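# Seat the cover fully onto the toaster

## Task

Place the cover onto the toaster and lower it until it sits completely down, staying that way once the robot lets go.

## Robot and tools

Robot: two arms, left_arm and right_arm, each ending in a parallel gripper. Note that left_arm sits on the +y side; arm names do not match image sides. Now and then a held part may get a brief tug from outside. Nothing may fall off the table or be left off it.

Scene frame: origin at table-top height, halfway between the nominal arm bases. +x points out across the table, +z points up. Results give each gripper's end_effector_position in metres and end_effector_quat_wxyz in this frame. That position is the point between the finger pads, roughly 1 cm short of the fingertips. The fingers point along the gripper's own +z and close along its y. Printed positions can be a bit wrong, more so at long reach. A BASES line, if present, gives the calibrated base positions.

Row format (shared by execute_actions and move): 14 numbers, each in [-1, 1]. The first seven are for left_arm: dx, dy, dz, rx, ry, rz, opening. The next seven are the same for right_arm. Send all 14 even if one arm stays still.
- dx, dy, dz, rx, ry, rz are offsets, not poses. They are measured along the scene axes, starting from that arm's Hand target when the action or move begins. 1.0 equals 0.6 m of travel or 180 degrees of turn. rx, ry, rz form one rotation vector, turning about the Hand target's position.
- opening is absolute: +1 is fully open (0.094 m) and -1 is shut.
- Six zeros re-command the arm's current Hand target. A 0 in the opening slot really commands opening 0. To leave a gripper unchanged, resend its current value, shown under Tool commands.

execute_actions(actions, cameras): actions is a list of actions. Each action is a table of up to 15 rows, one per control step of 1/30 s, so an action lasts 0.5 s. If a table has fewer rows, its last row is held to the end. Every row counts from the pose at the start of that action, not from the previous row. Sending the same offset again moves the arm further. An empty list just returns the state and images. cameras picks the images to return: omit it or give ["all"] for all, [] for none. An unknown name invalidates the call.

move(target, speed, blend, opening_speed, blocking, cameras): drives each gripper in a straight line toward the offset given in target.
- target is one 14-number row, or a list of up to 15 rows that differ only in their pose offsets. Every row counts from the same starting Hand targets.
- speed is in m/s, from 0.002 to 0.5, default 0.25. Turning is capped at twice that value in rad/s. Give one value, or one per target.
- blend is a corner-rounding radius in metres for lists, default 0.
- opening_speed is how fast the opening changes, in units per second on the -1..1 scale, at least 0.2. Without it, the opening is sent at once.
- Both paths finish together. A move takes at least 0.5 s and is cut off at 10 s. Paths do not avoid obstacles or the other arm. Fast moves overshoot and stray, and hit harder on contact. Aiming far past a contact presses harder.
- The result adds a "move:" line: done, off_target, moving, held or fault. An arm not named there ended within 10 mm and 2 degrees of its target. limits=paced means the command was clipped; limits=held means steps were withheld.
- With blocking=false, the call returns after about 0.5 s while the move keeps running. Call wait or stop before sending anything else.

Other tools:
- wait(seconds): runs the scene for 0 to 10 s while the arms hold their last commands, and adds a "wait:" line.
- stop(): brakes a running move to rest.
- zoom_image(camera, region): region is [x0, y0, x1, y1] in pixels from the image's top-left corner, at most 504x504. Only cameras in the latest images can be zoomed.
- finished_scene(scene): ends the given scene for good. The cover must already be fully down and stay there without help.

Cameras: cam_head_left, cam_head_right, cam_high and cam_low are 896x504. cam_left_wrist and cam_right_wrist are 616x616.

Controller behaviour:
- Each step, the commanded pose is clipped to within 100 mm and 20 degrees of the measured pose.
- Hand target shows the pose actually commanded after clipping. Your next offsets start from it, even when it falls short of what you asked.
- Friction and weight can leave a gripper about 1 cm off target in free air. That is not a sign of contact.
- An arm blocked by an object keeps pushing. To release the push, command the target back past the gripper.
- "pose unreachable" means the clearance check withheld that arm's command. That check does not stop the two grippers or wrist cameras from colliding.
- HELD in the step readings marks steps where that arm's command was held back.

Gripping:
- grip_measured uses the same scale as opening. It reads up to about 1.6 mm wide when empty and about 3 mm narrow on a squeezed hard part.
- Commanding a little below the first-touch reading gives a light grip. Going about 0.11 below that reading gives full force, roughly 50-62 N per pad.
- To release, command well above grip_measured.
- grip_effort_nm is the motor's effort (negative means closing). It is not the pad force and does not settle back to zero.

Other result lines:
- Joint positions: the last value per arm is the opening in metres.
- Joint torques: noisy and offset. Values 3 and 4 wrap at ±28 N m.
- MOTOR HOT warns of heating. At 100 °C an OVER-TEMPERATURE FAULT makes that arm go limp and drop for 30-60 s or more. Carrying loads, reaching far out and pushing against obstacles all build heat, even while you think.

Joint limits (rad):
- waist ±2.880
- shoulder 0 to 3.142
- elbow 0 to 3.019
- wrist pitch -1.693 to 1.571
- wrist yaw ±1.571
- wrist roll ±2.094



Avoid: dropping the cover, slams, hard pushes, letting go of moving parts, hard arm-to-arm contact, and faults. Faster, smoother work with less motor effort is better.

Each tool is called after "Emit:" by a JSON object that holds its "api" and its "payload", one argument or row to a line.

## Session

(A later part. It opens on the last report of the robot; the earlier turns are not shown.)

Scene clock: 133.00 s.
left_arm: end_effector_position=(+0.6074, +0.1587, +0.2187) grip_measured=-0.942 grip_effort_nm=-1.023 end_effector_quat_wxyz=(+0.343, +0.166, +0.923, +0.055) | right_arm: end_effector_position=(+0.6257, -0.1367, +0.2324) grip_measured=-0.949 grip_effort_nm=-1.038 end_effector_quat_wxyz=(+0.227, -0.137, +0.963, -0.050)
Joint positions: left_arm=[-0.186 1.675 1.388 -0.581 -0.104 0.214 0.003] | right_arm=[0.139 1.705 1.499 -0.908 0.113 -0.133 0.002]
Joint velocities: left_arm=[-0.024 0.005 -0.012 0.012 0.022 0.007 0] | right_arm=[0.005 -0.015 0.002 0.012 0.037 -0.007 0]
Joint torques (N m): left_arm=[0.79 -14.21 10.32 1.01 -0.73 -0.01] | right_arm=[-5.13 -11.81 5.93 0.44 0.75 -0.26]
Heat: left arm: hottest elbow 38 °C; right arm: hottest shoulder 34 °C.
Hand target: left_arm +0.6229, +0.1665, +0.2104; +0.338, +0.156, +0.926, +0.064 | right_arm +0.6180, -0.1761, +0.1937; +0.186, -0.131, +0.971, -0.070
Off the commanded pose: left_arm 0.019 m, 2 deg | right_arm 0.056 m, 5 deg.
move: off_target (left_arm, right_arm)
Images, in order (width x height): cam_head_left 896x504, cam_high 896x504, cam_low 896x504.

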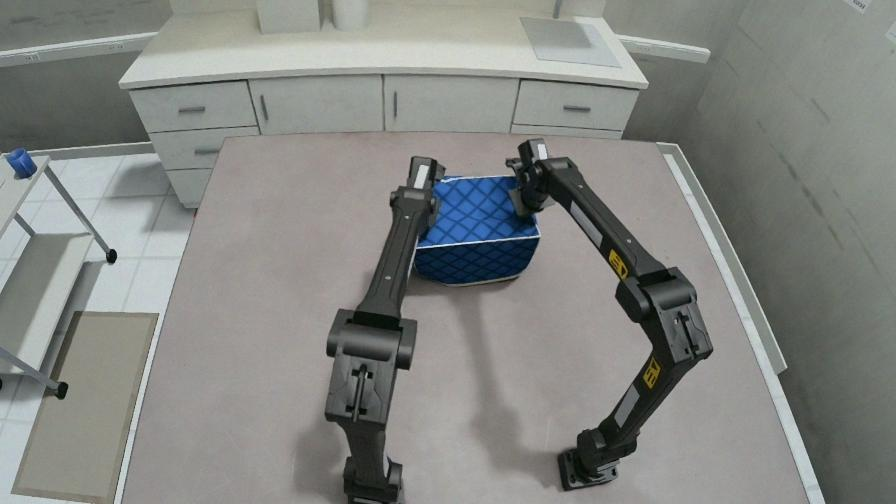

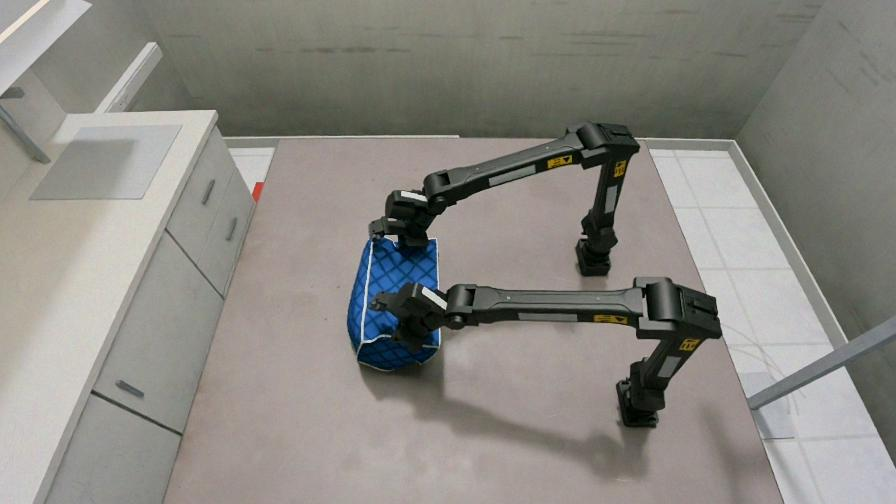

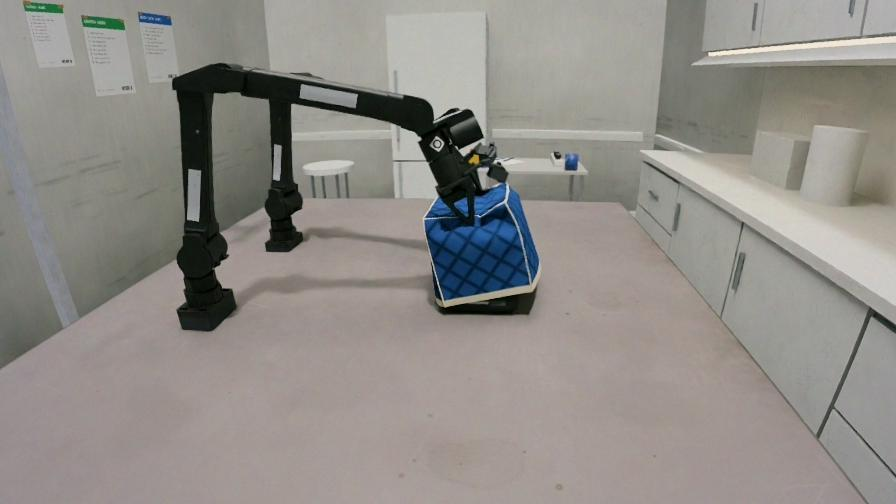

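Nearly. Release and see.

Emit:
{"api": "move", "payload": {
  "target": [0,0,0.06,0,0,0,1,0,0.03,0.1,0,0,0,1],
  "speed": 0.08,
  "opening_speed": 1.5,
  "cameras": []
}}

Emit:
{"api": "move", "payload": {
  "target": [0,0.06,0.25,0,0,0,1,0,-0.06,0.25,0,0,0,1],
  "speed": 0.2
}}

Emit:
{"api": "zoom_image", "payload": {
  "camera": "cam_low",
  "region": [340, 60, 620, 340]
}}

Emit:
{"api": "zoom_image", "payload": {
  "camera": "cam_high",
  "region": [280, 140, 520, 380]
}}

Emit:
{"api": "zoom_image", "payload": {
  "camera": "cam_head_left",
  "region": [350, 60, 620, 300]
}}

Scene clock: 141.47 s.
left_arm: end_effector_position=(+0.6092, +0.1616, +0.2338) grip_measured=+0.997 grip_effort_nm=0.120 end_effector_quat_wxyz=(+0.330, +0.164, +0.928, +0.063) | right_arm: end_effector_position=(+0.6053, -0.1597, +0.2409) grip_measured=+0.997 grip_effort_nm=0.125 end_effector_quat_wxyz=(+0.174, -0.130, +0.974, -0.068)
Joint positions: left_arm=[-0.185 1.679 1.446 -0.663 -0.121 0.213 0.094] | right_arm=[0.115 1.699 1.54 -1.062 0.14 -0.139 0.094]
Joint velocities: left_arm=[-0.015 0.015 0.002 -0.002 0.007 0.022 0.001] | right_arm=[0.005 -0.015 -0.007 -0.007 0.007 0.022 0]
Joint torques (N m): left_arm=[0.62 -16.85 11.14 0.54 -0.14 -0.02] | right_arm=[-0.79 -12.69 13.75 0.38 0.24 0.11]
Heat: left arm: hottest elbow 39 °C; right arm: hottest shoulder 34 °C.
Hand target: left_arm +0.6229, +0.1658, +0.2462; +0.338, +0.157, +0.926, +0.064 | right_arm +0.6188, -0.1578, +0.2538; +0.186, -0.131, +0.971, -0.069
Off the commanded pose: left_arm 0.019 m, 1 deg | right_arm 0.018 m, 1 deg.
move: off_target (left_arm, right_arm)
No camera images: "cameras" was empty.

Scene clock: 143.20 s.
left_arm: end_effector_position=(+0.6158, +0.1915, +0.3675) grip_measured=+0.998 grip_effort_nm=0.110 end_effector_quat_wxyz=(+0.317, +0.160, +0.933, +0.061) | right_arm: end_effector_position=(+0.6075, -0.1903, +0.3943) grip_measured=+0.998 grip_effort_nm=0.110 end_effector_quat_wxyz=(+0.176, -0.128, +0.973, -0.070)
Joint positions: left_arm=[-0.13 1.679 1.809 -1.049 -0.09 0.244 0.094] | right_arm=[0.06 1.71 1.957 -1.458 0.126 -0.188 0.094]
Joint velocities: left_arm=[-0.005 0.005 -0.002 -0.032 0.037 -0.037 0.001] | right_arm=[-0.015 0.015 -0.007 -0.002 -0.051 -0.037 0]
Joint torques (N m): left_arm=[0.85 -18.78 11.75 0.51 0.11 0.13] | right_arm=[-1.73 -11.69 14.61 0.5 -0.06 -0.03]
Heat: left arm: hottest elbow 39 °C; right arm: hottest shoulder 34 °C.
Hand target: left_arm +0.6232, +0.1991, +0.3968; +0.338, +0.156, +0.926, +0.064 | right_arm +0.6212, -0.1938, +0.4040; +0.186, -0.131, +0.971, -0.070
Off the commanded pose: left_arm 0.031 m, 3 deg | right_arm 0.015 m, 1 deg.
move: off_target (left_arm, right_arm)

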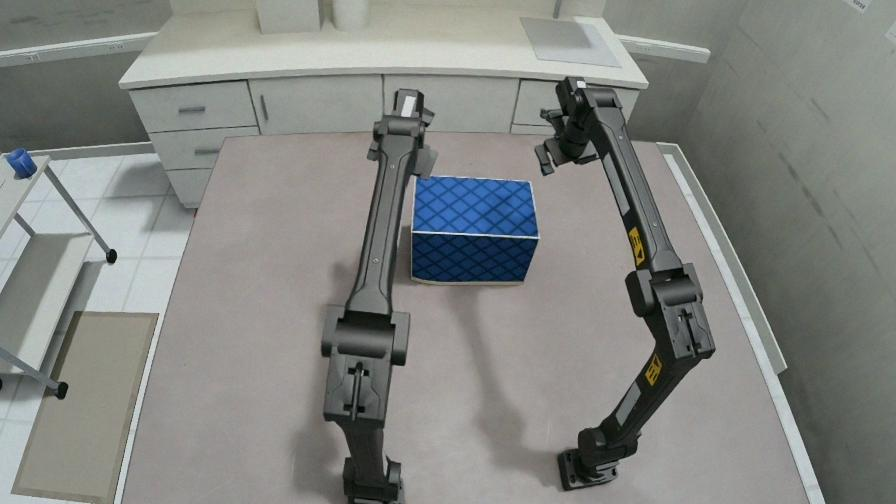

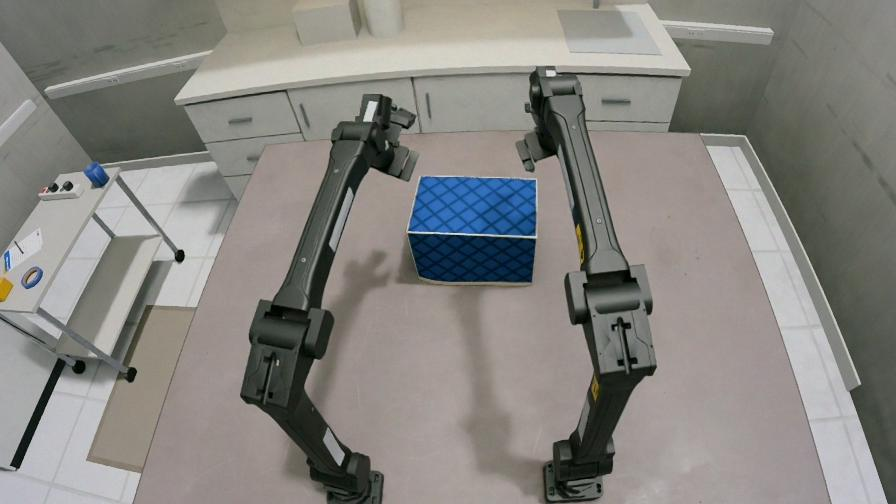

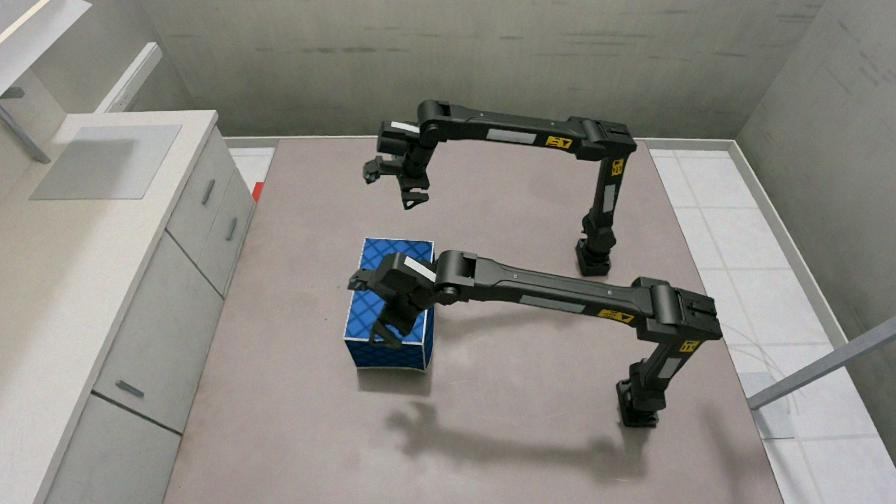

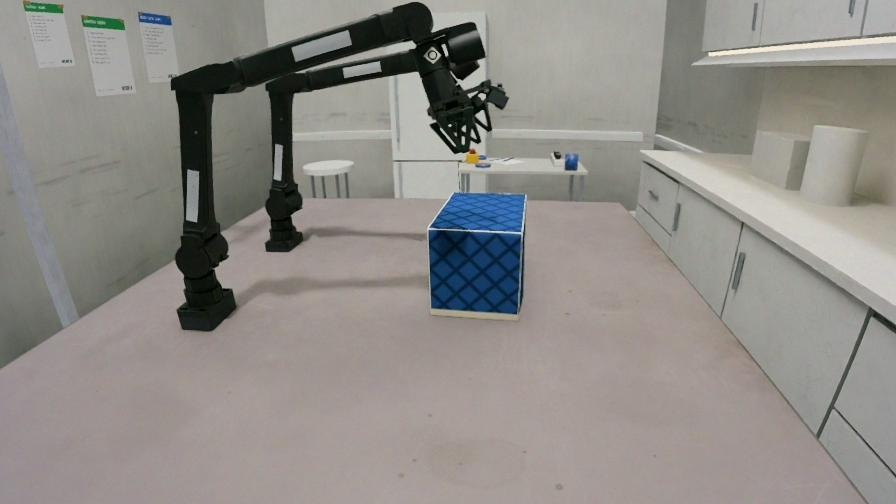

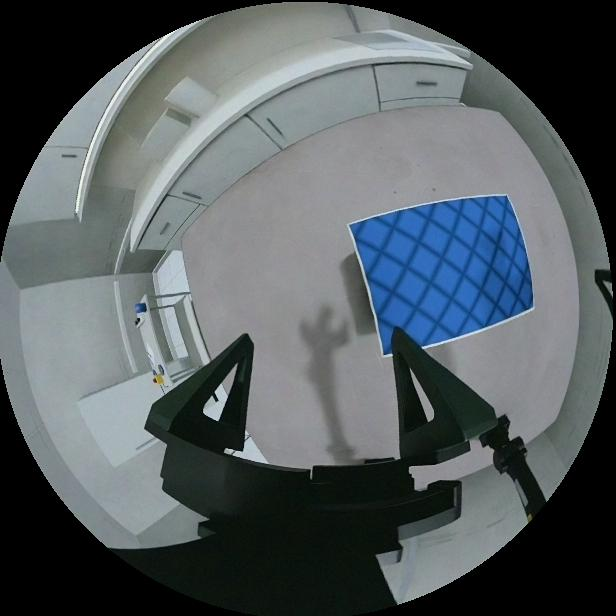

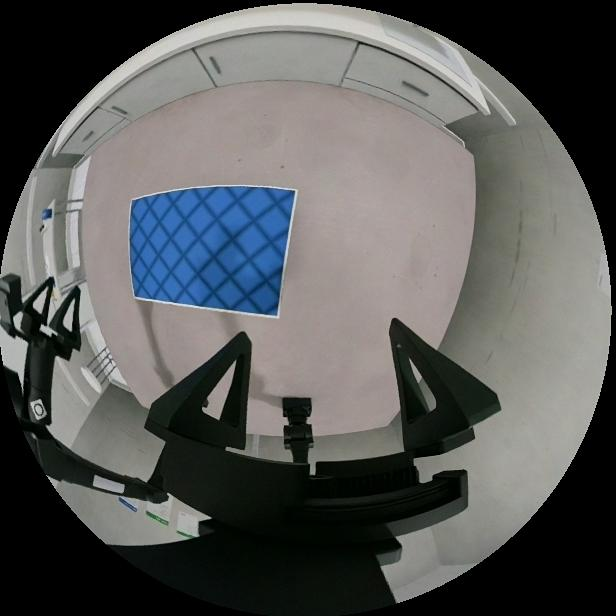

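Scaled by 1.800.

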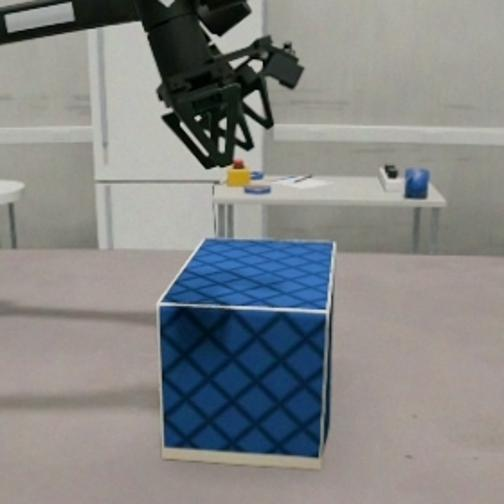

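Scaled by 2.100.

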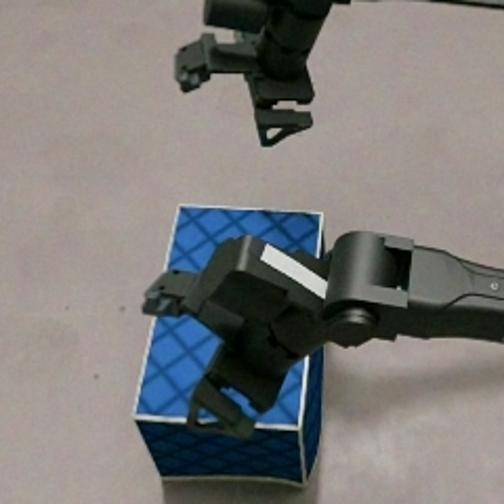

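Scaled by 1.867.

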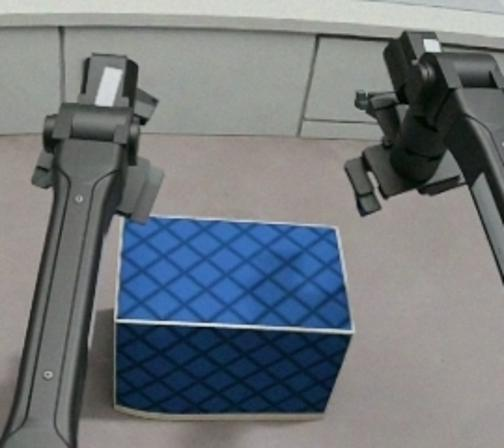

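Emit:
{"api": "finished_scene", "payload": {
  "scene": 2
}}

The scene is finished.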